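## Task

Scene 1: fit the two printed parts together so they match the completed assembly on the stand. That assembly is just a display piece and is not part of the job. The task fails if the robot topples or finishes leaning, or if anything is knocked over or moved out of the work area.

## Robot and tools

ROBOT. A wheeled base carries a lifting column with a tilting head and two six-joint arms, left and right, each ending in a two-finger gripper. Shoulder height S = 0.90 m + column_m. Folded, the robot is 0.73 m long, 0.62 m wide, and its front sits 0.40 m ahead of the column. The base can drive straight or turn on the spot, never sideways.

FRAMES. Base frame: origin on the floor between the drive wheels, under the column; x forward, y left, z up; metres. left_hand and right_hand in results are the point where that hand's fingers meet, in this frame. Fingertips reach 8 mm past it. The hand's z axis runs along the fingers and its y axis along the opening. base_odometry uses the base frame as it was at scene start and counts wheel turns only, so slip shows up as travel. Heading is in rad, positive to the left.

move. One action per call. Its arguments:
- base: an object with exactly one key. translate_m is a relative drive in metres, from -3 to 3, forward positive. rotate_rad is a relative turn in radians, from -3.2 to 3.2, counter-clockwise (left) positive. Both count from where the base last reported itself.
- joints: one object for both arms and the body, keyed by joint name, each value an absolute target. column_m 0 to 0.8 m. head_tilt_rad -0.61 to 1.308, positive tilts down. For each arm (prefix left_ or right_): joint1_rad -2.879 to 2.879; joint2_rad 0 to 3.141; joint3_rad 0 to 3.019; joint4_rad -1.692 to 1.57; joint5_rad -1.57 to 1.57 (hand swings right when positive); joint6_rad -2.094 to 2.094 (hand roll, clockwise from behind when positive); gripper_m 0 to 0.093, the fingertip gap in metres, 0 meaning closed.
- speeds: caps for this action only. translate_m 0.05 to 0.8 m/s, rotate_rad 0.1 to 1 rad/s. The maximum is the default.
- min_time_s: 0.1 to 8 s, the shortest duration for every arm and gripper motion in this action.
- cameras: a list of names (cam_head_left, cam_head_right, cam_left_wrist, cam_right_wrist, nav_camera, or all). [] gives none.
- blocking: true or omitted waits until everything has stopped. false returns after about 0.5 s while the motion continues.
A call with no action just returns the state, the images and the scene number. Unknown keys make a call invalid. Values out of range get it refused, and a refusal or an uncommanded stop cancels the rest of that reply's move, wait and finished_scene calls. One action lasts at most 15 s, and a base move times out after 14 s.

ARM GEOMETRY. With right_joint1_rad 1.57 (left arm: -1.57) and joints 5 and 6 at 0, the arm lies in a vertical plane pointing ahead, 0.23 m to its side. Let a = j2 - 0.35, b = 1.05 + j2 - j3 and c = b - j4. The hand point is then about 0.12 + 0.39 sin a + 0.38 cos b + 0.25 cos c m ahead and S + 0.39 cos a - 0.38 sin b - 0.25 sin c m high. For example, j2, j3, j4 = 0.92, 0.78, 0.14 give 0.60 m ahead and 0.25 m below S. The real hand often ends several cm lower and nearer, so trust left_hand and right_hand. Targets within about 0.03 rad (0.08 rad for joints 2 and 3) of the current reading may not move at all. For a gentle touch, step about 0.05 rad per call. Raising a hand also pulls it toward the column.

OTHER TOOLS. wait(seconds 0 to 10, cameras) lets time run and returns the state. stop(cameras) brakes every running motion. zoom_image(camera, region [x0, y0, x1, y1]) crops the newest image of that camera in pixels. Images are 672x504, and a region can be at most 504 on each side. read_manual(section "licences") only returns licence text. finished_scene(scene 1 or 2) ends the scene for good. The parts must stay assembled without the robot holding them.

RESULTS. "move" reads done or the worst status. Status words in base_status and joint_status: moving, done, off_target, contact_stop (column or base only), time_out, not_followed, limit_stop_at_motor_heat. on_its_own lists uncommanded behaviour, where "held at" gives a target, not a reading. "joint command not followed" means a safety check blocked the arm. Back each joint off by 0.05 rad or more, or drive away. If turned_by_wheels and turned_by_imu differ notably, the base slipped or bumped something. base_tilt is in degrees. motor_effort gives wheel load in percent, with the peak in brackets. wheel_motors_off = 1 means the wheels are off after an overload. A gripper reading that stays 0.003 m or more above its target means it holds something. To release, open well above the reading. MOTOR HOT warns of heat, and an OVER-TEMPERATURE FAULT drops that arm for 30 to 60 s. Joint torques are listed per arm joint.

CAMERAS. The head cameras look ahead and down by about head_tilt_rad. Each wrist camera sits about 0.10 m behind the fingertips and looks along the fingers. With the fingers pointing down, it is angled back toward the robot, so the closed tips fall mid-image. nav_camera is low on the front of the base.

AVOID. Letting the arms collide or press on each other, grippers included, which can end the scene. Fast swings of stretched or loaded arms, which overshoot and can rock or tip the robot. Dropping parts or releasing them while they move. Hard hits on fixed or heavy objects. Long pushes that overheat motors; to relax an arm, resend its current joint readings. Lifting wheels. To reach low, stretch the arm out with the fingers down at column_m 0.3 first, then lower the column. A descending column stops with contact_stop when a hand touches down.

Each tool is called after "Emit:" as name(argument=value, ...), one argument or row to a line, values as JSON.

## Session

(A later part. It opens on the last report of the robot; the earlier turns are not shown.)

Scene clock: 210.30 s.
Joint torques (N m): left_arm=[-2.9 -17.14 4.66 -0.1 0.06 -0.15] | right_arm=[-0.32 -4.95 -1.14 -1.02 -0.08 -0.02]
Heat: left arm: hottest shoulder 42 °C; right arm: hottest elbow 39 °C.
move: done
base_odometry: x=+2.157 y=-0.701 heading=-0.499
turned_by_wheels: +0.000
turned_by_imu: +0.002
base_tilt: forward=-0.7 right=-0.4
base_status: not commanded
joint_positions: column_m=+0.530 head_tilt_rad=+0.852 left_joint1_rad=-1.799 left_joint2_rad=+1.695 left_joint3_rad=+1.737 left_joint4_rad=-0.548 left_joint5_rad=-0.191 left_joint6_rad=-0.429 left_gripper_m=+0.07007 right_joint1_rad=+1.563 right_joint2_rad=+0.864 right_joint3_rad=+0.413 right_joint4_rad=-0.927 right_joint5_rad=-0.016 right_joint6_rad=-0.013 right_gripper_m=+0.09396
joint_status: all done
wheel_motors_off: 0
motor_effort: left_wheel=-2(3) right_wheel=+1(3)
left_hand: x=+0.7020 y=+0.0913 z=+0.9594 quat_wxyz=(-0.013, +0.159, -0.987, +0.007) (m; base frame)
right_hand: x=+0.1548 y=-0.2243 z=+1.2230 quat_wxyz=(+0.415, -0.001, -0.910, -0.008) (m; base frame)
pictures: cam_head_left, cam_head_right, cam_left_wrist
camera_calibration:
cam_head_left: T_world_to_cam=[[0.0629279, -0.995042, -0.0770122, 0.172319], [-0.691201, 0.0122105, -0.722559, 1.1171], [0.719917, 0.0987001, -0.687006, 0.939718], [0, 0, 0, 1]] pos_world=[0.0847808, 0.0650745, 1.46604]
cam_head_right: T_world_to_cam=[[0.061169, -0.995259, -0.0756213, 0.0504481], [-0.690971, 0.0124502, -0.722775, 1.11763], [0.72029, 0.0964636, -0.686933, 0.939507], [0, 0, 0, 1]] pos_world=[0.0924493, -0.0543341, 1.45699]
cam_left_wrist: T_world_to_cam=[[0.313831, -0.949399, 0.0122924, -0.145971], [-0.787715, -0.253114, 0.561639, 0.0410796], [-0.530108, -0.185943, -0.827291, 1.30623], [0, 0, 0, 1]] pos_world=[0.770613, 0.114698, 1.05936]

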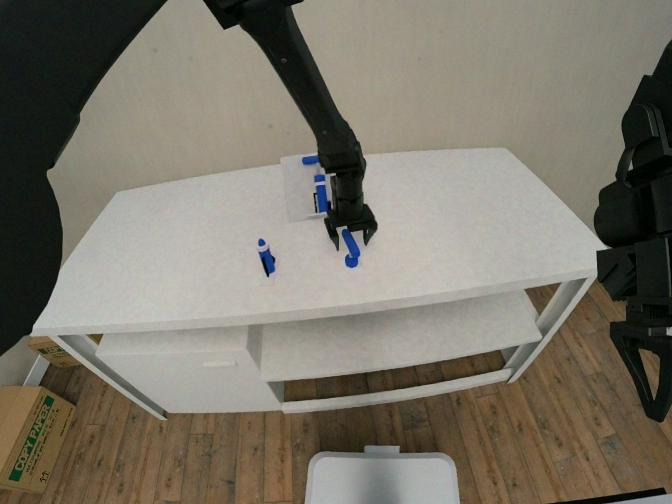

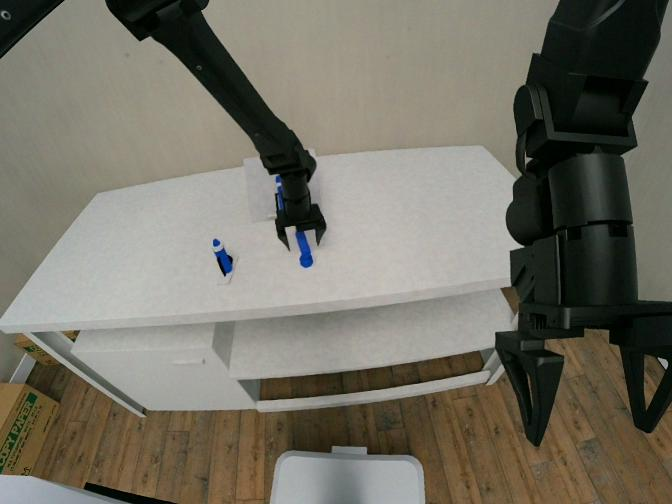

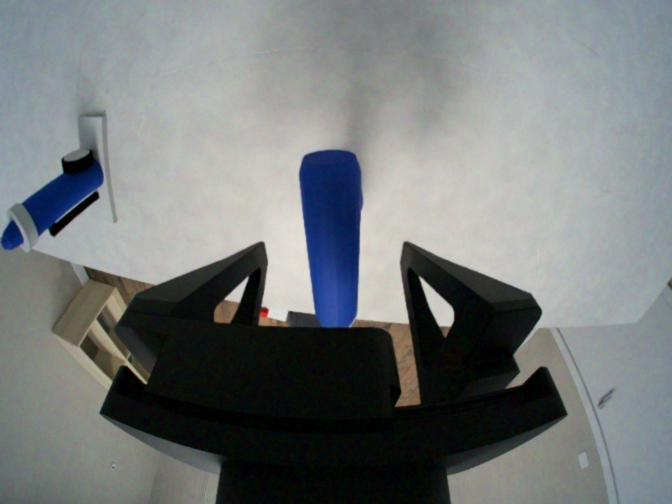

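Emit:
move(
  joints={"column_m": 0.515},
  cameras=[],
)

Emit:
move(
  joints={"left_gripper_m": 0.04},
  cameras=["cam_head_left", "cam_head_right", "cam_left_wrist"],
)

Emit:
zoom_image(
  camera="cam_head_left",
  region=[290, 180, 410, 280],
)

Emit:
zoom_image(
  camera="cam_head_right",
  region=[240, 180, 360, 280],
)

Scene clock: 235.83 s.
Joint torques (N m): left_arm=[-3.08 -16.85 4.59 -0.09 0.06 -0.15] | right_arm=[-1.14 -5.25 -1.14 -1.2 -0.13 -0.06]
Heat: left arm: hottest shoulder 43 °C; right arm: hottest elbow 39 °C.
move: done
base_odometry: x=+2.157 y=-0.701 heading=-0.499
turned_by_wheels: +0.000
turned_by_imu: +0.001
base_tilt: forward=-0.7 right=-0.4
base_status: not commanded
joint_positions: column_m=+0.515 head_tilt_rad=+0.852 left_joint1_rad=-1.799 left_joint2_rad=+1.695 left_joint3_rad=+1.737 left_joint4_rad=-0.548 left_joint5_rad=-0.191 left_joint6_rad=-0.429 left_gripper_m=+0.07007 right_joint1_rad=+1.563 right_joint2_rad=+0.864 right_joint3_rad=+0.413 right_joint4_rad=-0.927 right_joint5_rad=-0.016 right_joint6_rad=-0.013 right_gripper_m=+0.09396
joint_status: all done
wheel_motors_off: 0
motor_effort: left_wheel=-2(4) right_wheel=+3(4)
left_hand: x=+0.7020 y=+0.0913 z=+0.9444 quat_wxyz=(-0.013, +0.159, -0.987, +0.007) (m; base frame)
right_hand: x=+0.1548 y=-0.2243 z=+1.2080 quat_wxyz=(+0.415, -0.001, -0.910, -0.008) (m; base frame)
pictures: none
No camera images: "cameras" was empty.

Scene clock: 236.37 s.
Joint torques (N m): left_arm=[-3.02 -16.97 4.62 -0.1 0.06 -0.15] | right_arm=[-0.79 -5.71 -1.02 -1.01 -0.02 -0.03]
Heat: left arm: hottest shoulder 43 °C; right arm: hottest elbow 39 °C.
move: done
base_odometry: x=+2.157 y=-0.701 heading=-0.499
turned_by_wheels: +0.000
turned_by_imu: +0.000
base_tilt: forward=-0.6 right=-0.3
base_status: not commanded
joint_positions: column_m=+0.515 head_tilt_rad=+0.852 left_joint1_rad=-1.799 left_joint2_rad=+1.695 left_joint3_rad=+1.737 left_joint4_rad=-0.548 left_joint5_rad=-0.191 left_joint6_rad=-0.429 left_gripper_m=+0.04006 right_joint1_rad=+1.563 right_joint2_rad=+0.864 right_joint3_rad=+0.413 right_joint4_rad=-0.927 right_joint5_rad=-0.016 right_joint6_rad=-0.013 right_gripper_m=+0.09396
joint_status: all done
wheel_motors_off: 0
motor_effort: left_wheel=-3(3) right_wheel=+3(4)
left_hand: x=+0.7020 y=+0.0913 z=+0.9444 quat_wxyz=(-0.013, +0.159, -0.987, +0.007) (m; base frame)
right_hand: x=+0.1548 y=-0.2243 z=+1.2080 quat_wxyz=(+0.415, -0.001, -0.910, -0.008) (m; base frame)
pictures: cam_head_left, cam_head_right, cam_left_wrist
camera_calibration:
cam_head_left: T_world_to_cam=[[0.0629279, -0.995042, -0.0770122, 0.171164], [-0.691201, 0.0122105, -0.722559, 1.10626], [0.719917, 0.0987001, -0.687006, 0.929413], [0, 0, 0, 1]] pos_world=[0.0847808, 0.0650745, 1.45104]
cam_head_right: T_world_to_cam=[[0.061169, -0.995259, -0.0756213, 0.0493062], [-0.690971, 0.0124502, -0.722775, 1.10672], [0.72029, 0.0964636, -0.686933, 0.929134], [0, 0, 0, 1]] pos_world=[0.0924493, -0.0543341, 1.44189]
cam_left_wrist: T_world_to_cam=[[0.313831, -0.949399, 0.0122924, -0.145786], [-0.787715, -0.253114, 0.561639, 0.0495042], [-0.530108, -0.185943, -0.827291, 1.29382], [0, 0, 0, 1]] pos_world=[0.770613, 0.114698, 1.04436]

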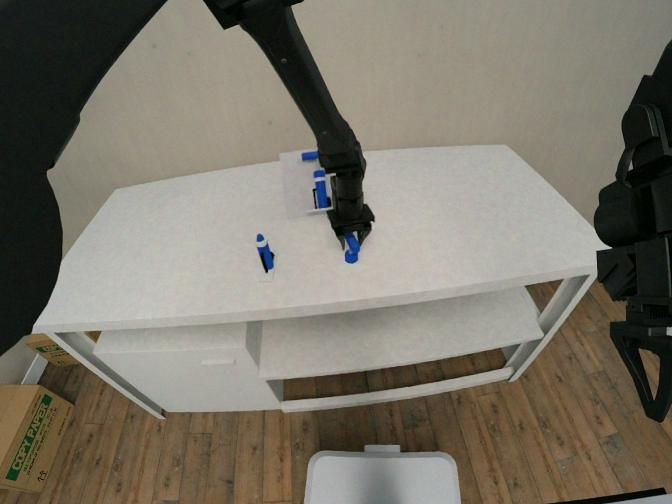

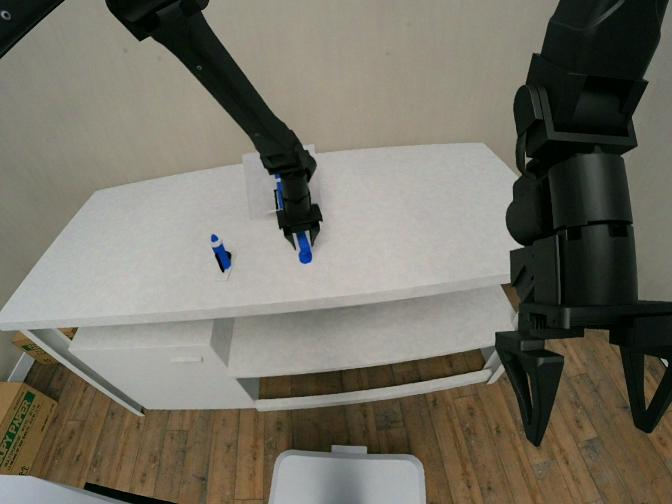

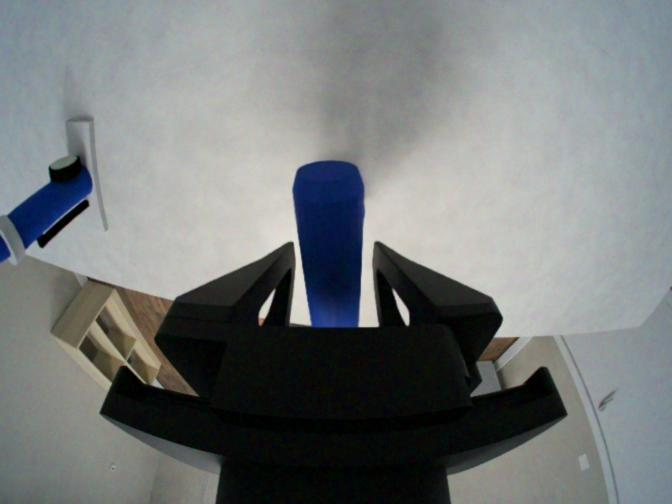

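Scaled by 4.200 from the camera's 672x504 image, which has a finer 960x720 frame.

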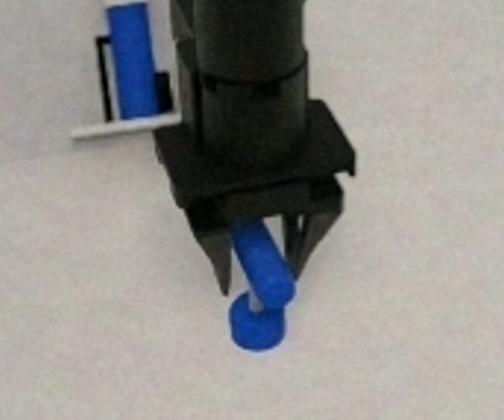

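Scaled by 4.200 from the camera's 672x504 image, which has a finer 960x720 frame.

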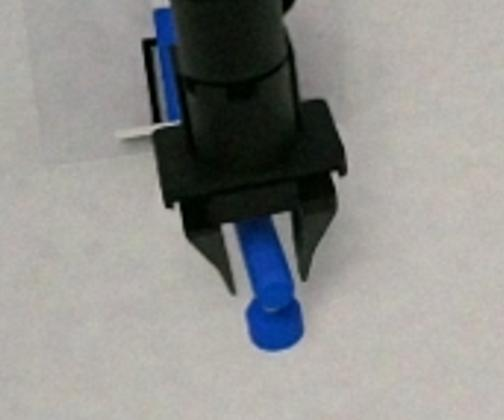

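Emit:
move(
  joints={"left_gripper_m": 0.015},
  min_time_s=1.5,
  cameras=["cam_head_left", "cam_left_wrist"],
)

Emit:
zoom_image(
  camera="cam_head_left",
  region=[290, 180, 410, 280],
)

Scene clock: 244.20 s.
Joint torques (N m): left_arm=[-3.14 -16.97 4.64 -0.12 0.06 -0.16] | right_arm=[-0.32 -5.3 -1.1 -1.05 -0.03 -0.06]
Heat: left arm: hottest shoulder 44 °C; right arm: hottest elbow 39 °C.
move: off_target
base_odometry: x=+2.157 y=-0.701 heading=-0.499
turned_by_wheels: +0.000
turned_by_imu: +0.002
base_tilt: forward=-0.7 right=-0.4
base_status: not commanded
joint_positions: column_m=+0.515 head_tilt_rad=+0.852 left_joint1_rad=-1.799 left_joint2_rad=+1.695 left_joint3_rad=+1.737 left_joint4_rad=-0.548 left_joint5_rad=-0.191 left_joint6_rad=-0.429 left_gripper_m=+0.02114 right_joint1_rad=+1.563 right_joint2_rad=+0.864 right_joint3_rad=+0.413 right_joint4_rad=-0.927 right_joint5_rad=-0.016 right_joint6_rad=-0.013 right_gripper_m=+0.09396
joint_status: left_gripper_m off_target (ended at +0.02117, target +0.01500)
wheel_motors_off: 0
motor_effort: left_wheel=-3(4) right_wheel=+1(5)
left_hand: x=+0.7020 y=+0.0913 z=+0.9444 quat_wxyz=(-0.013, +0.159, -0.987, +0.007) (m; base frame)
right_hand: x=+0.1548 y=-0.2243 z=+1.2080 quat_wxyz=(+0.415, -0.001, -0.910, -0.008) (m; base frame)
pictures: cam_head_left, cam_left_wrist
camera_calibration:
cam_head_left: T_world_to_cam=[[0.0629279, -0.995042, -0.0770122, 0.171164], [-0.691201, 0.0122105, -0.722559, 1.10626], [0.719917, 0.0987001, -0.687006, 0.929413], [0, 0, 0, 1]] pos_world=[0.0847808, 0.0650745, 1.45104]
cam_left_wrist: T_world_to_cam=[[0.313831, -0.949399, 0.0122924, -0.145786], [-0.787715, -0.253114, 0.561639, 0.0495042], [-0.530108, -0.185943, -0.827291, 1.29382], [0, 0, 0, 1]] pos_world=[0.770613, 0.114698, 1.04436]

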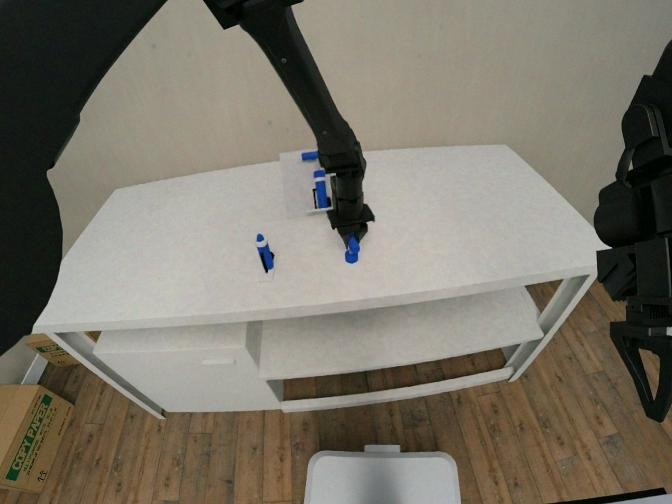

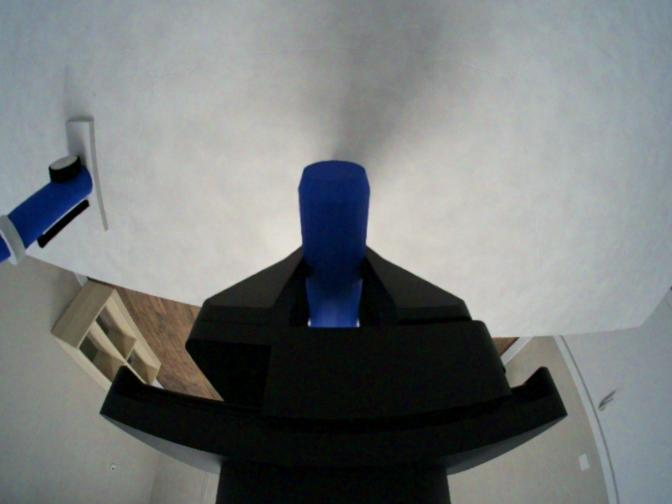

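Scaled by 4.200 from the camera's 672x504 image, which has a finer 960x720 frame.

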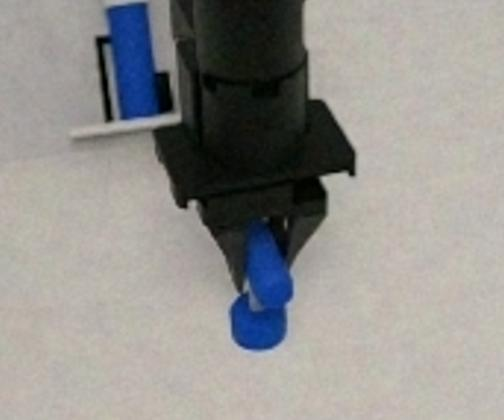

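Emit:
move(
  joints={"column_m": 0.71},
  cameras=["cam_head_left", "cam_head_right", "cam_left_wrist"],
)

Emit:
zoom_image(
  camera="cam_head_left",
  region=[240, 180, 400, 320],
)

Emit:
zoom_image(
  camera="cam_head_right",
  region=[200, 180, 360, 320],
)

Emit:
zoom_image(
  camera="cam_left_wrist",
  region=[120, 50, 420, 350],
)

Scene clock: 255.13 s.
Joint torques (N m): left_arm=[-3.02 -17.03 4.6 -0.13 0.07 -0.16] | right_arm=[-0.73 -5.54 -1.03 -1.2 -0.11 -0.07]
Heat: left arm: hottest shoulder 45 °C; right arm: hottest elbow 39 °C.
move: done
base_odometry: x=+2.157 y=-0.701 heading=-0.499
turned_by_wheels: +0.000
turned_by_imu: +0.002
base_tilt: forward=-0.7 right=-0.4
base_status: not commanded
joint_positions: column_m=+0.710 head_tilt_rad=+0.852 left_joint1_rad=-1.799 left_joint2_rad=+1.697 left_joint3_rad=+1.737 left_joint4_rad=-0.548 left_joint5_rad=-0.191 left_joint6_rad=-0.429 left_gripper_m=+0.02114 right_joint1_rad=+1.563 right_joint2_rad=+0.864 right_joint3_rad=+0.413 right_joint4_rad=-0.927 right_joint5_rad=-0.016 right_joint6_rad=-0.013 right_gripper_m=+0.09396
joint_status: all done
wheel_motors_off: 0
motor_effort: left_wheel=-1(4) right_wheel=+3(4)
left_hand: x=+0.7013 y=+0.0913 z=+1.1384 quat_wxyz=(-0.012, +0.159, -0.987, +0.007) (m; base frame)
right_hand: x=+0.1548 y=-0.2243 z=+1.4028 quat_wxyz=(+0.415, -0.001, -0.910, -0.008) (m; base frame)
pictures: cam_head_left, cam_head_right, cam_left_wrist
camera_calibration:
cam_head_left: T_world_to_cam=[[0.0629279, -0.995042, -0.0770122, 0.186166], [-0.691201, 0.0122105, -0.722559, 1.24702], [0.719917, 0.0987001, -0.687006, 1.06324], [0, 0, 0, 1]] pos_world=[0.0847808, 0.0650745, 1.64584]
cam_head_right: T_world_to_cam=[[0.061169, -0.995259, -0.0756213, 0.0640448], [-0.690971, 0.0124502, -0.722775, 1.24759], [0.72029, 0.0964636, -0.686933, 1.06302], [0, 0, 0, 1]] pos_world=[0.0924493, -0.0543341, 1.63679]
cam_left_wrist: T_world_to_cam=[[0.313576, -0.949491, 0.0116502, -0.147105], [-0.786931, -0.252984, 0.562796, -0.0618708], [-0.531423, -0.185647, -0.826514, 1.45397], [0, 0, 0, 1]] pos_world=[0.770111, 0.114598, 1.23826]

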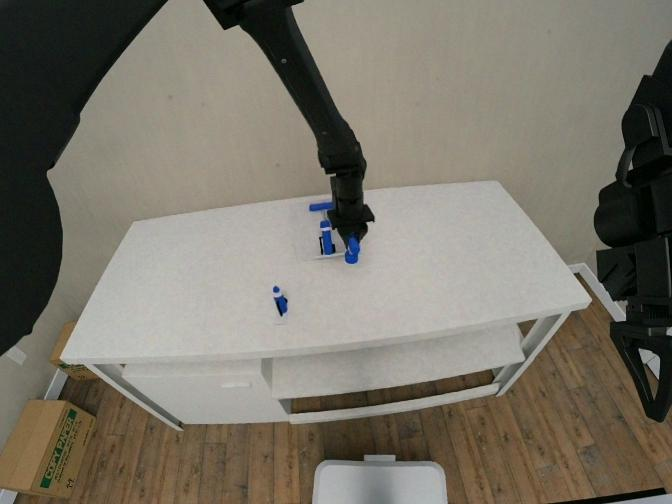

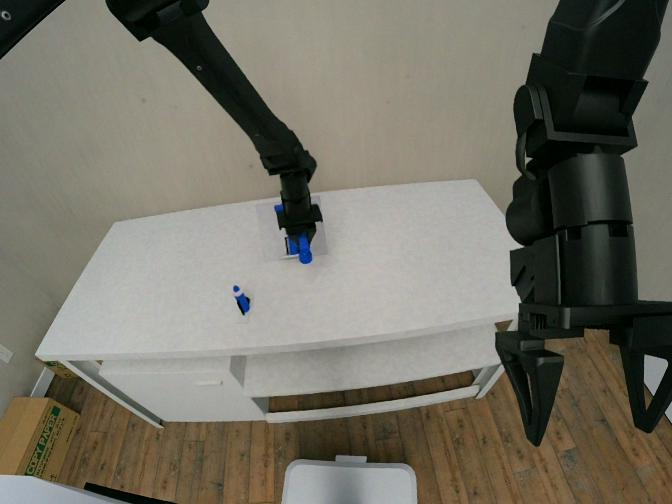

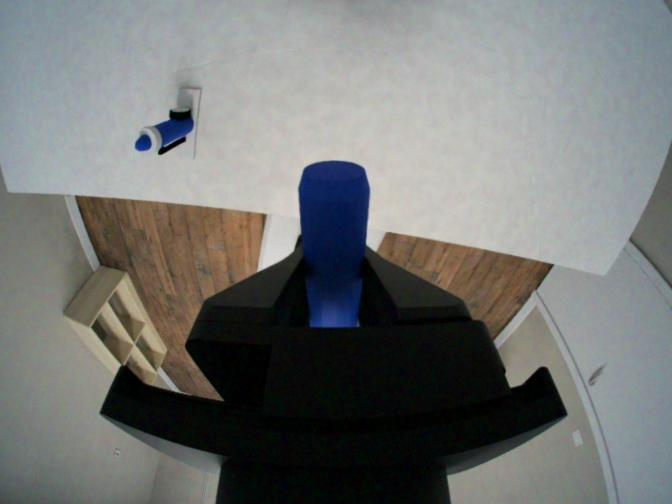

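Scaled by 3.150 from the camera's 672x504 image, which has a finer 960x720 frame.

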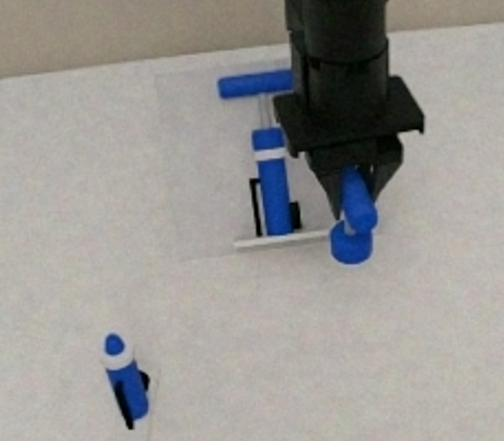

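Scaled by 3.150 from the camera's 672x504 image, which has a finer 960x720 frame.

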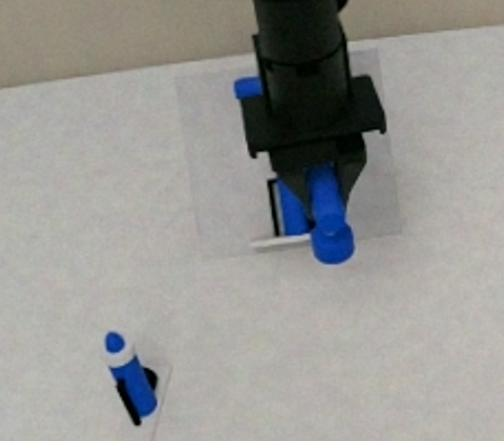

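Scaled by 1.680 from the camera's 672x504 image, which has a finer 960x720 frame.

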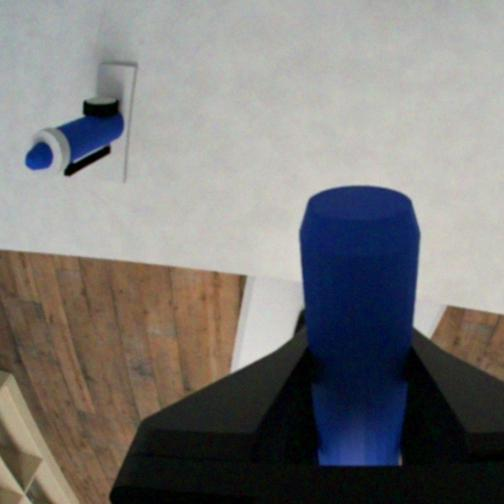

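Emit:
move(
  joints={"left_joint1_rad": -1.37, "left_joint2_rad": 1.682, "left_joint3_rad": 1.645, "left_joint4_rad": -0.49, "left_joint5_rad": 0.174, "left_joint6_rad": 0.04, "column_m": 0.72},
  min_time_s=3.5,
  cameras=["cam_head_left", "cam_head_right", "cam_left_wrist"],
)

Emit:
zoom_image(
  camera="cam_head_left",
  region=[220, 200, 340, 320],
)

Emit:
zoom_image(
  camera="cam_head_right",
  region=[180, 200, 300, 320],
)

Emit:
zoom_image(
  camera="cam_left_wrist",
  region=[200, 50, 450, 300],
)

Scene clock: 315.13 s.
Joint torques (N m): left_arm=[4.31 -20.19 2.88 0.31 0.18 0.12] | right_arm=[-1.08 -5.3 -1.06 -0.98 0 -0.06]
Heat: left arm: hottest shoulder 51 °C; right arm: hottest elbow 38 °C.
move: done
base_odometry: x=+2.157 y=-0.701 heading=-0.499
turned_by_wheels: +0.000
turned_by_imu: +0.002
base_tilt: forward=-0.6 right=-0.4
base_status: not commanded
joint_positions: column_m=+0.720 head_tilt_rad=+0.852 left_joint1_rad=-1.380 left_joint2_rad=+1.697 left_joint3_rad=+1.648 left_joint4_rad=-0.498 left_joint5_rad=+0.172 left_joint6_rad=+0.027 left_gripper_m=+0.02114 right_joint1_rad=+1.563 right_joint2_rad=+0.864 right_joint3_rad=+0.413 right_joint4_rad=-0.927 right_joint5_rad=-0.016 right_joint6_rad=-0.013 right_gripper_m=+0.09396
joint_status: all done
wheel_motors_off: 0
motor_effort: left_wheel=-3(4) right_wheel=+3(5)
left_hand: x=+0.6644 y=+0.3333 z=+1.1275 quat_wxyz=(+0.007, +0.036, -0.999, +0.004) (m; base frame)
right_hand: x=+0.1548 y=-0.2243 z=+1.4129 quat_wxyz=(+0.415, -0.001, -0.910, -0.008) (m; base frame)
pictures: cam_head_left, cam_head_right, cam_left_wrist
camera_calibration:
cam_head_left: T_world_to_cam=[[0.0629279, -0.995042, -0.0770122, 0.186944], [-0.691201, 0.0122105, -0.722559, 1.25432], [0.719917, 0.0987001, -0.687006, 1.07018], [0, 0, 0, 1]] pos_world=[0.0847808, 0.0650745, 1.65594]
cam_head_right: T_world_to_cam=[[0.061169, -0.995259, -0.0756213, 0.064801], [-0.690971, 0.0124502, -0.722775, 1.25482], [0.72029, 0.0964636, -0.686933, 1.06989], [0, 0, 0, 1]] pos_world=[0.0924493, -0.0543341, 1.64679]
cam_left_wrist: T_world_to_cam=[[0.0721416, -0.997392, 0.00223514, 0.281378], [-0.803508, -0.05679, 0.592578, -0.111504], [-0.590906, -0.0445455, -0.80551, 1.43916], [0, 0, 0, 1]] pos_world=[0.740515, 0.33842, 1.2247]

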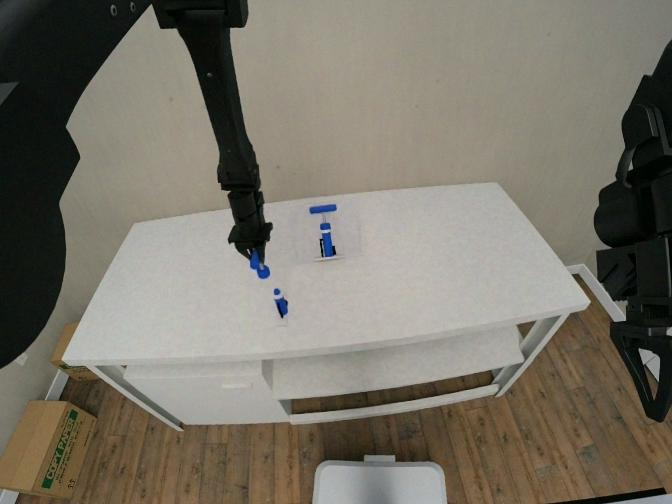

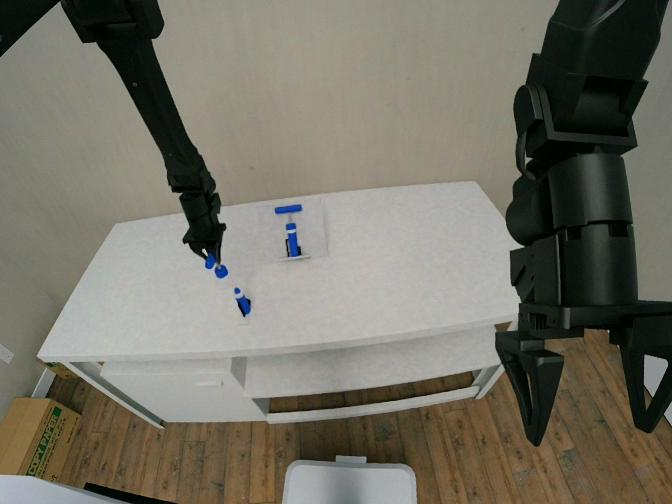

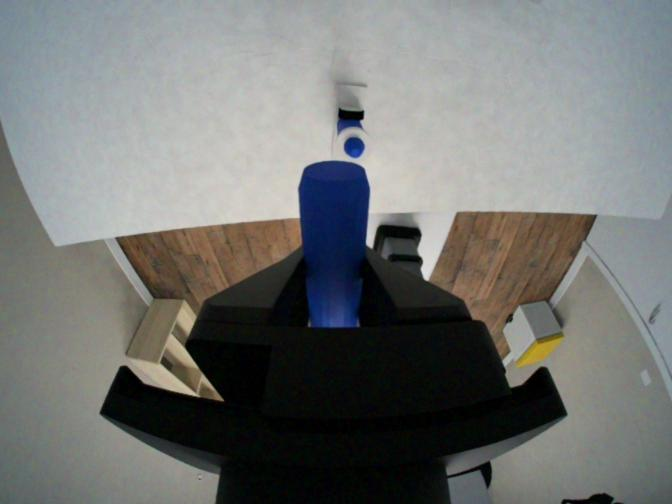

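Scaled by 4.200 from the camera's 672x504 image, which has a finer 960x720 frame.

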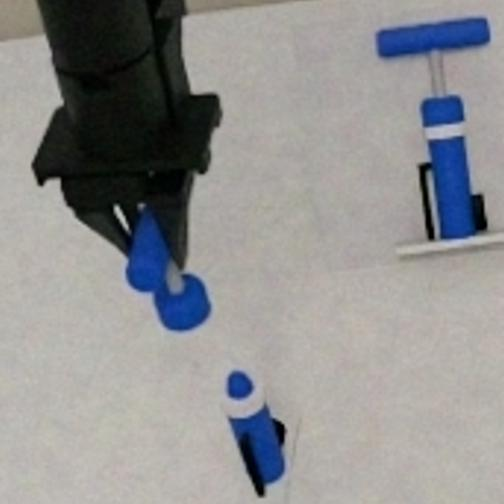

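Scaled by 4.200 from the camera's 672x504 image, which has a finer 960x720 frame.

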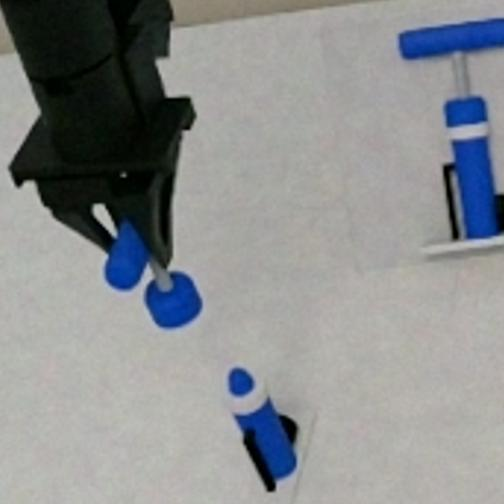

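Scaled by 2.016 from the camera's 672x504 image, which has a finer 960x720 frame.

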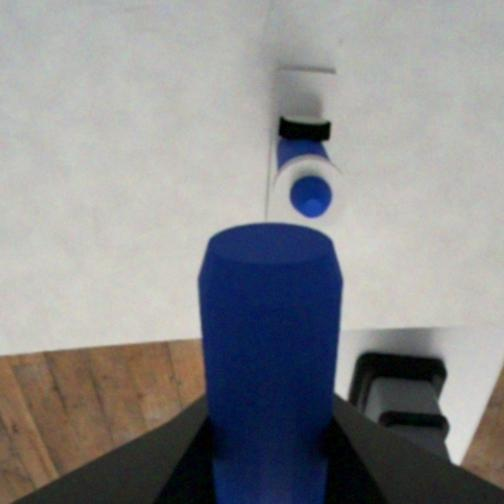

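Emit:
move(
  cameras=["cam_head_left", "cam_head_right", "cam_left_wrist"],
)

Emit:
zoom_image(
  camera="cam_head_left",
  region=[230, 225, 300, 295],
)

Emit:
zoom_image(
  camera="cam_head_right",
  region=[180, 225, 250, 295],
)

Scene clock: 333.87 s.
Joint torques (N m): left_arm=[4.48 -20.07 2.85 0.29 0.19 0.12] | right_arm=[-0.85 -5.25 -1.02 -1.05 -0.06 -0.04]
Heat: left arm: hottest shoulder 54 °C; right arm: hottest elbow 38 °C.
base_odometry: x=+2.157 y=-0.701 heading=-0.499
turned_by_wheels: +0.000
turned_by_imu: +0.001
base_tilt: forward=-0.6 right=-0.5
base_status: not commanded
joint_positions: column_m=+0.720 head_tilt_rad=+0.852 left_joint1_rad=-1.380 left_joint2_rad=+1.697 left_joint3_rad=+1.648 left_joint4_rad=-0.498 left_joint5_rad=+0.172 left_joint6_rad=+0.027 left_gripper_m=+0.02114 right_joint1_rad=+1.563 right_joint2_rad=+0.864 right_joint3_rad=+0.413 right_joint4_rad=-0.927 right_joint5_rad=-0.016 right_joint6_rad=-0.013 right_gripper_m=+0.09396
joint_status: all done
wheel_motors_off: 0
motor_effort: left_wheel=-2(4) right_wheel=+2(5)
left_hand: x=+0.6644 y=+0.3333 z=+1.1275 quat_wxyz=(+0.007, +0.036, -0.999, +0.004) (m; base frame)
right_hand: x=+0.1548 y=-0.2243 z=+1.4129 quat_wxyz=(+0.415, -0.001, -0.910, -0.008) (m; base frame)
pictures: cam_head_left, cam_head_right, cam_left_wrist
camera_calibration:
cam_head_left: T_world_to_cam=[[0.0629279, -0.995042, -0.0770122, 0.186944], [-0.691201, 0.0122105, -0.722559, 1.25432], [0.719917, 0.0987001, -0.687006, 1.07018], [0, 0, 0, 1]] pos_world=[0.0847808, 0.0650745, 1.65594]
cam_head_right: T_world_to_cam=[[0.061169, -0.995259, -0.0756213, 0.064801], [-0.690971, 0.0124502, -0.722775, 1.25482], [0.72029, 0.0964636, -0.686933, 1.06989], [0, 0, 0, 1]] pos_world=[0.0924493, -0.0543341, 1.64679]
cam_left_wrist: T_world_to_cam=[[0.0721416, -0.997392, 0.00223514, 0.281378], [-0.803508, -0.05679, 0.592578, -0.111504], [-0.590906, -0.0445455, -0.80551, 1.43916], [0, 0, 0, 1]] pos_world=[0.740515, 0.33842, 1.2247]

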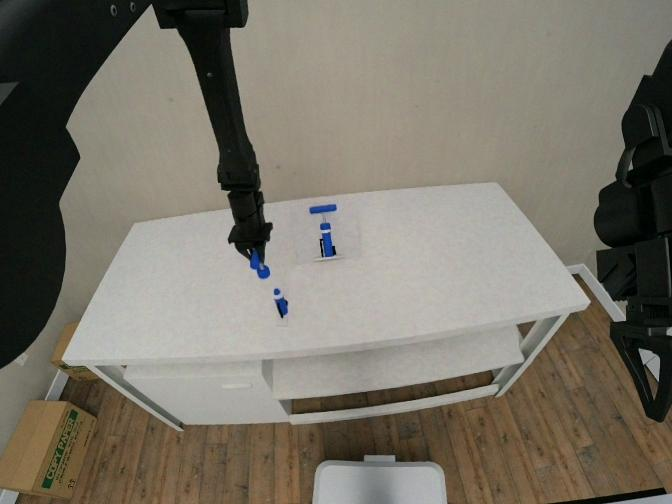

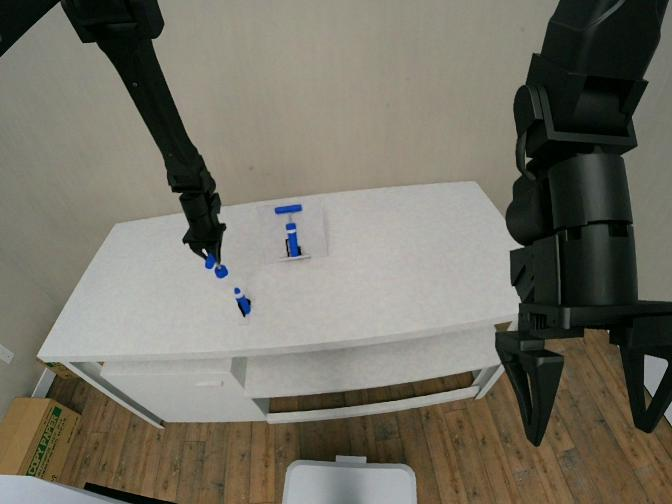

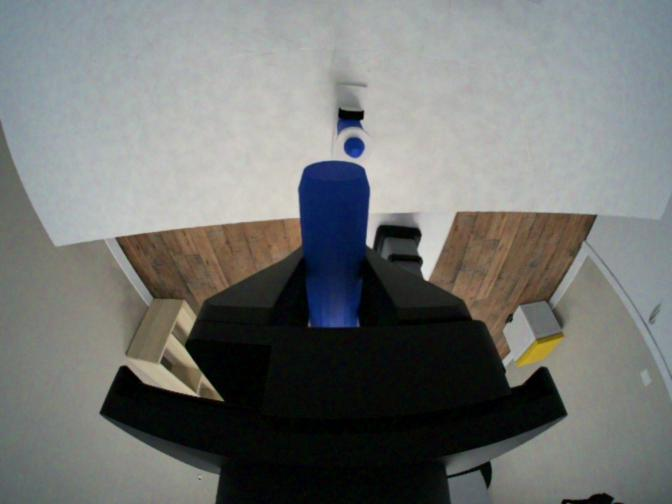

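Scaled by 7.200 from the camera's 672x504 image, which has a finer 960x720 frame.

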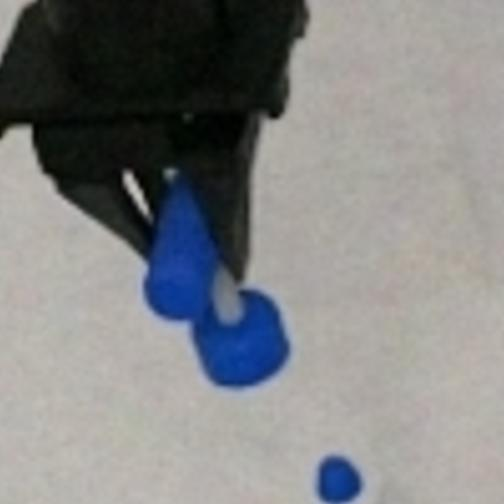

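Scaled by 7.200 from the camera's 672x504 image, which has a finer 960x720 frame.

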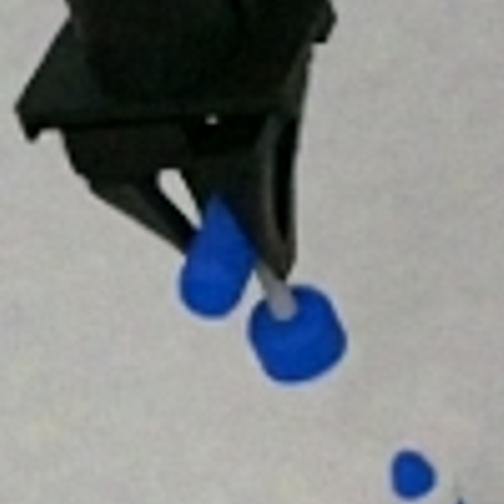

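Emit:
move(
  joints={"left_joint1_rad": -1.416, "left_joint5_rad": 0.136, "left_joint6_rad": 0.085},
  cameras=["cam_head_left", "cam_head_right", "cam_left_wrist"],
)

Emit:
zoom_image(
  camera="cam_head_left",
  region=[240, 240, 310, 310],
)

Emit:
zoom_image(
  camera="cam_head_right",
  region=[200, 240, 270, 310],
)

Emit:
zoom_image(
  camera="cam_left_wrist",
  region=[250, 70, 430, 250],
)

Scene clock: 378.70 s.
Joint torques (N m): left_arm=[2.61 -20.13 2.82 0.32 0.07 0.1] | right_arm=[-0.85 -5.71 -1.01 -1.07 -0.08 -0.01]
Heat: left arm: hottest shoulder 57 °C; right arm: hottest elbow 38 °C.
move: done
base_odometry: x=+2.157 y=-0.701 heading=-0.499
turned_by_wheels: +0.000
turned_by_imu: +0.001
base_tilt: forward=-0.7 right=-0.4
base_status: not commanded
joint_positions: column_m=+0.720 head_tilt_rad=+0.852 left_joint1_rad=-1.412 left_joint2_rad=+1.697 left_joint3_rad=+1.648 left_joint4_rad=-0.498 left_joint5_rad=+0.136 left_joint6_rad=+0.074 left_gripper_m=+0.02114 right_joint1_rad=+1.563 right_joint2_rad=+0.864 right_joint3_rad=+0.413 right_joint4_rad=-0.927 right_joint5_rad=-0.016 right_joint6_rad=-0.013 right_gripper_m=+0.09396
joint_status: all done
wheel_motors_off: 0
motor_effort: left_wheel=-4(4) right_wheel=+2(5)
left_hand: x=+0.6654 y=+0.3166 z=+1.1248 quat_wxyz=(+0.009, +0.004, -1.000, +0.000) (m; base frame)
right_hand: x=+0.1548 y=-0.2243 z=+1.4129 quat_wxyz=(+0.415, -0.001, -0.910, -0.008) (m; base frame)
pictures: cam_head_left, cam_head_right, cam_left_wrist
camera_calibration:
cam_head_left: T_world_to_cam=[[0.0629279, -0.995042, -0.0770122, 0.186944], [-0.691201, 0.0122105, -0.722559, 1.25432], [0.719917, 0.0987001, -0.687006, 1.07018], [0, 0, 0, 1]] pos_world=[0.0847808, 0.0650745, 1.65594]
cam_head_right: T_world_to_cam=[[0.061169, -0.995259, -0.0756213, 0.064801], [-0.690971, 0.0124502, -0.722775, 1.25482], [0.72029, 0.0964636, -0.686933, 1.06989], [0, 0, 0, 1]] pos_world=[0.0924493, -0.0543341, 1.64679]
cam_left_wrist: T_world_to_cam=[[0.00893594, -0.999948, -0.00499494, 0.31568], [-0.803845, -0.0101544, 0.594751, -0.126996], [-0.594771, -0.0012995, -0.803894, 1.42381], [0, 0, 0, 1]] pos_world=[0.741934, 0.316224, 1.2217]

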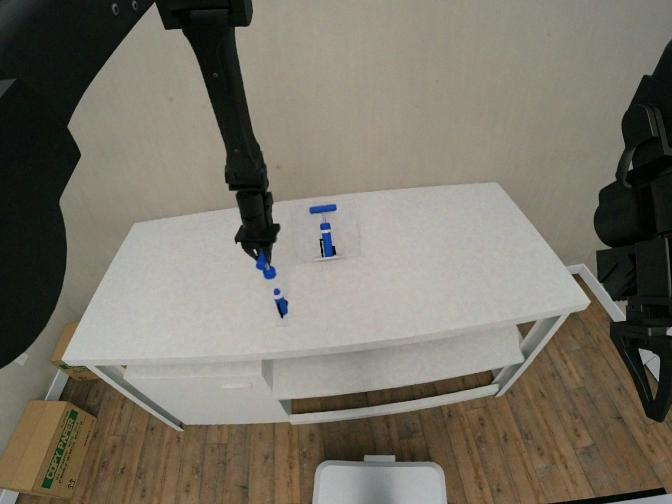

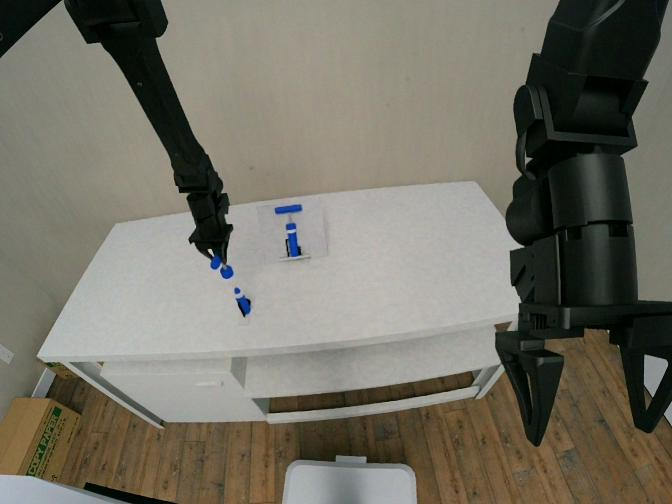

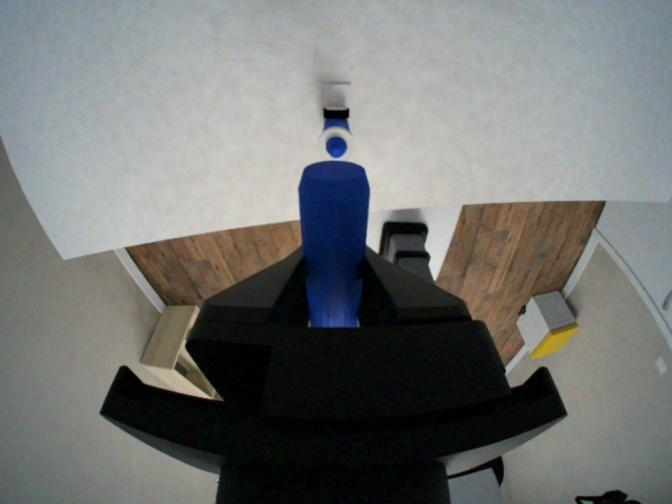

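Scaled by 7.200 from the camera's 672x504 image, which has a finer 960x720 frame.

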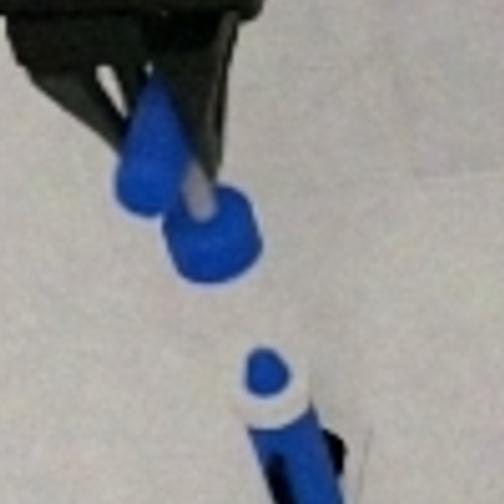

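Scaled by 7.200 from the camera's 672x504 image, which has a finer 960x720 frame.

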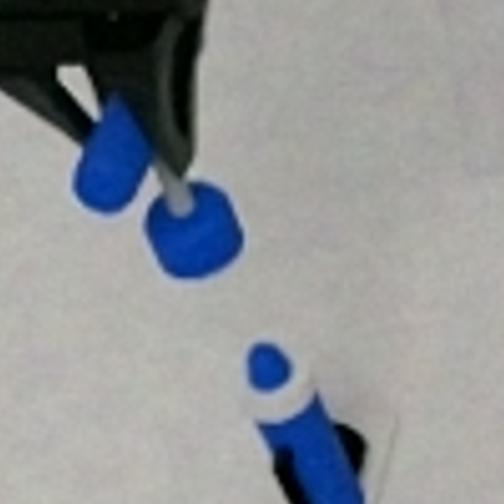

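Scaled by 2.800 from the camera's 672x504 image, which has a finer 960x720 frame.

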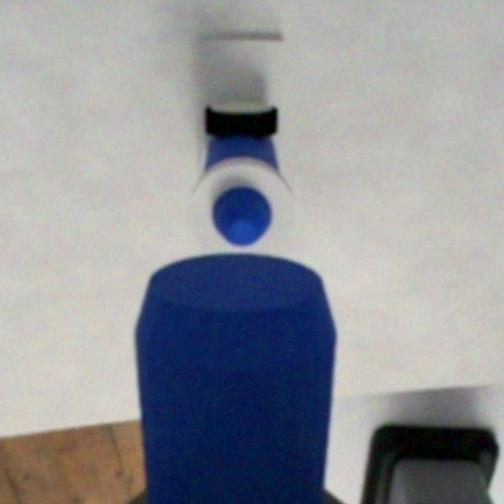

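Emit:
move(
  joints={"right_joint1_rad": 1.57, "right_joint2_rad": 2.4, "right_joint3_rad": 2.085, "right_joint4_rad": 1.361, "right_joint5_rad": -1.25, "right_joint6_rad": 0.0, "right_gripper_m": 0.06},
  min_time_s=4,
  cameras=["cam_right_wrist", "cam_head_right"],
)

Scene clock: 425.47 s.
Joint torques (N m): left_arm=[2.61 -20.07 2.84 0.34 0.07 0.1] | right_arm=[-0.62 -14.68 3.77 2.7 -0.22 0.01]
Heat: left arm: hottest shoulder 58 °C; right arm: hottest elbow 38 °C.
move: done
base_odometry: x=+2.157 y=-0.701 heading=-0.499
turned_by_wheels: +0.000
turned_by_imu: +0.002
base_tilt: forward=-0.7 right=-0.4
base_status: not commanded
joint_positions: column_m=+0.720 head_tilt_rad=+0.852 left_joint1_rad=-1.412 left_joint2_rad=+1.697 left_joint3_rad=+1.648 left_joint4_rad=-0.498 left_joint5_rad=+0.136 left_joint6_rad=+0.074 left_gripper_m=+0.02114 right_joint1_rad=+1.563 right_joint2_rad=+2.391 right_joint3_rad=+2.062 right_joint4_rad=+1.341 right_joint5_rad=-1.247 right_joint6_rad=-0.009 right_gripper_m=+0.06007
joint_status: all done
wheel_motors_off: 0
motor_effort: left_wheel=-2(5) right_wheel=+4(5)
left_hand: x=+0.6654 y=+0.3166 z=+1.1248 quat_wxyz=(+0.009, +0.004, -1.000, +0.000) (m; base frame)
right_hand: x=+0.6701 y=-0.0665 z=+1.0659 quat_wxyz=(-0.565, +0.409, -0.584, -0.415) (m; base frame)
pictures: cam_head_right, cam_right_wrist
camera_calibration:
cam_head_right: T_world_to_cam=[[0.061169, -0.995259, -0.0756213, 0.064801], [-0.690971, 0.0124502, -0.722775, 1.25482], [0.72029, 0.0964636, -0.686933, 1.06989], [0, 0, 0, 1]] pos_world=[0.0924493, -0.0543341, 1.64679]
cam_right_wrist: T_world_to_cam=[[0.949891, -0.312215, -0.0151048, -0.641392], [-0.199857, -0.569475, -0.797343, 0.949715], [0.24034, 0.760408, -0.603337, 0.66297], [0, 0, 0, 1]] pos_world=[0.639721, -0.163541, 1.14755]

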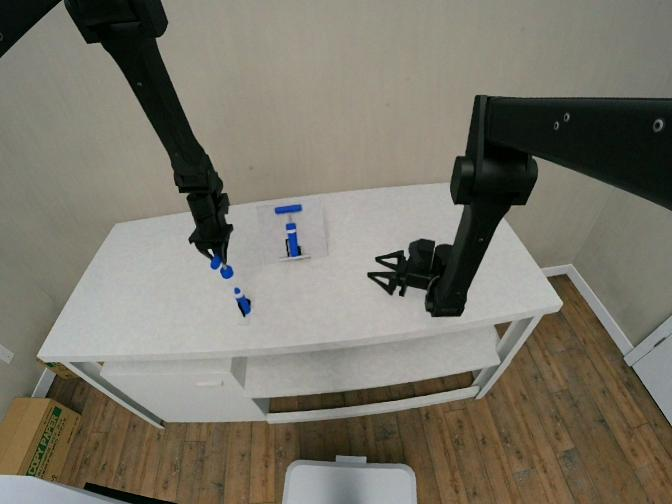

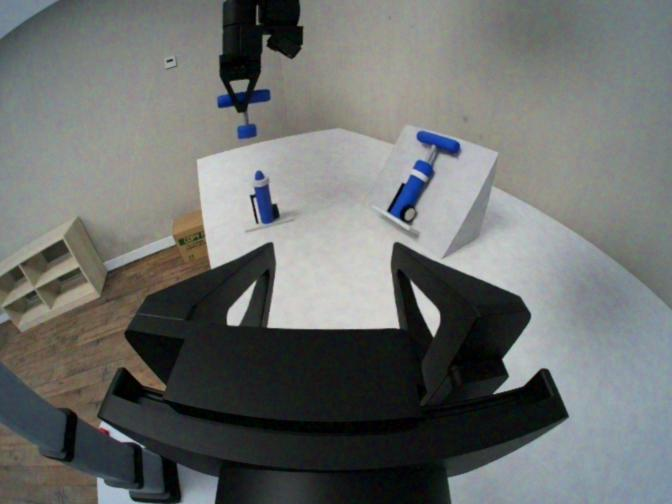

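Emit:
zoom_image(
  camera="cam_right_wrist",
  region=[190, 70, 350, 240],
)

Emit:
zoom_image(
  camera="cam_right_wrist",
  region=[360, 110, 510, 260],
)

Scaled by 2.965 from the camera's 672x504 image, which has a finer 960x720 frame.

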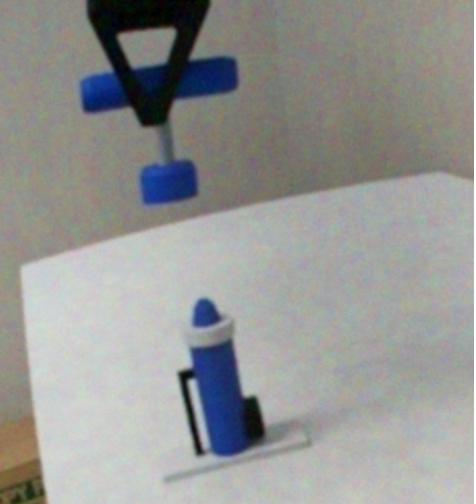

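Scaled by 3.360 from the camera's 672x504 image, which has a finer 960x720 frame.

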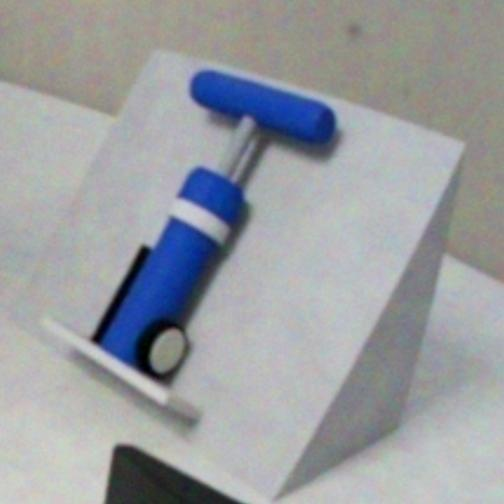

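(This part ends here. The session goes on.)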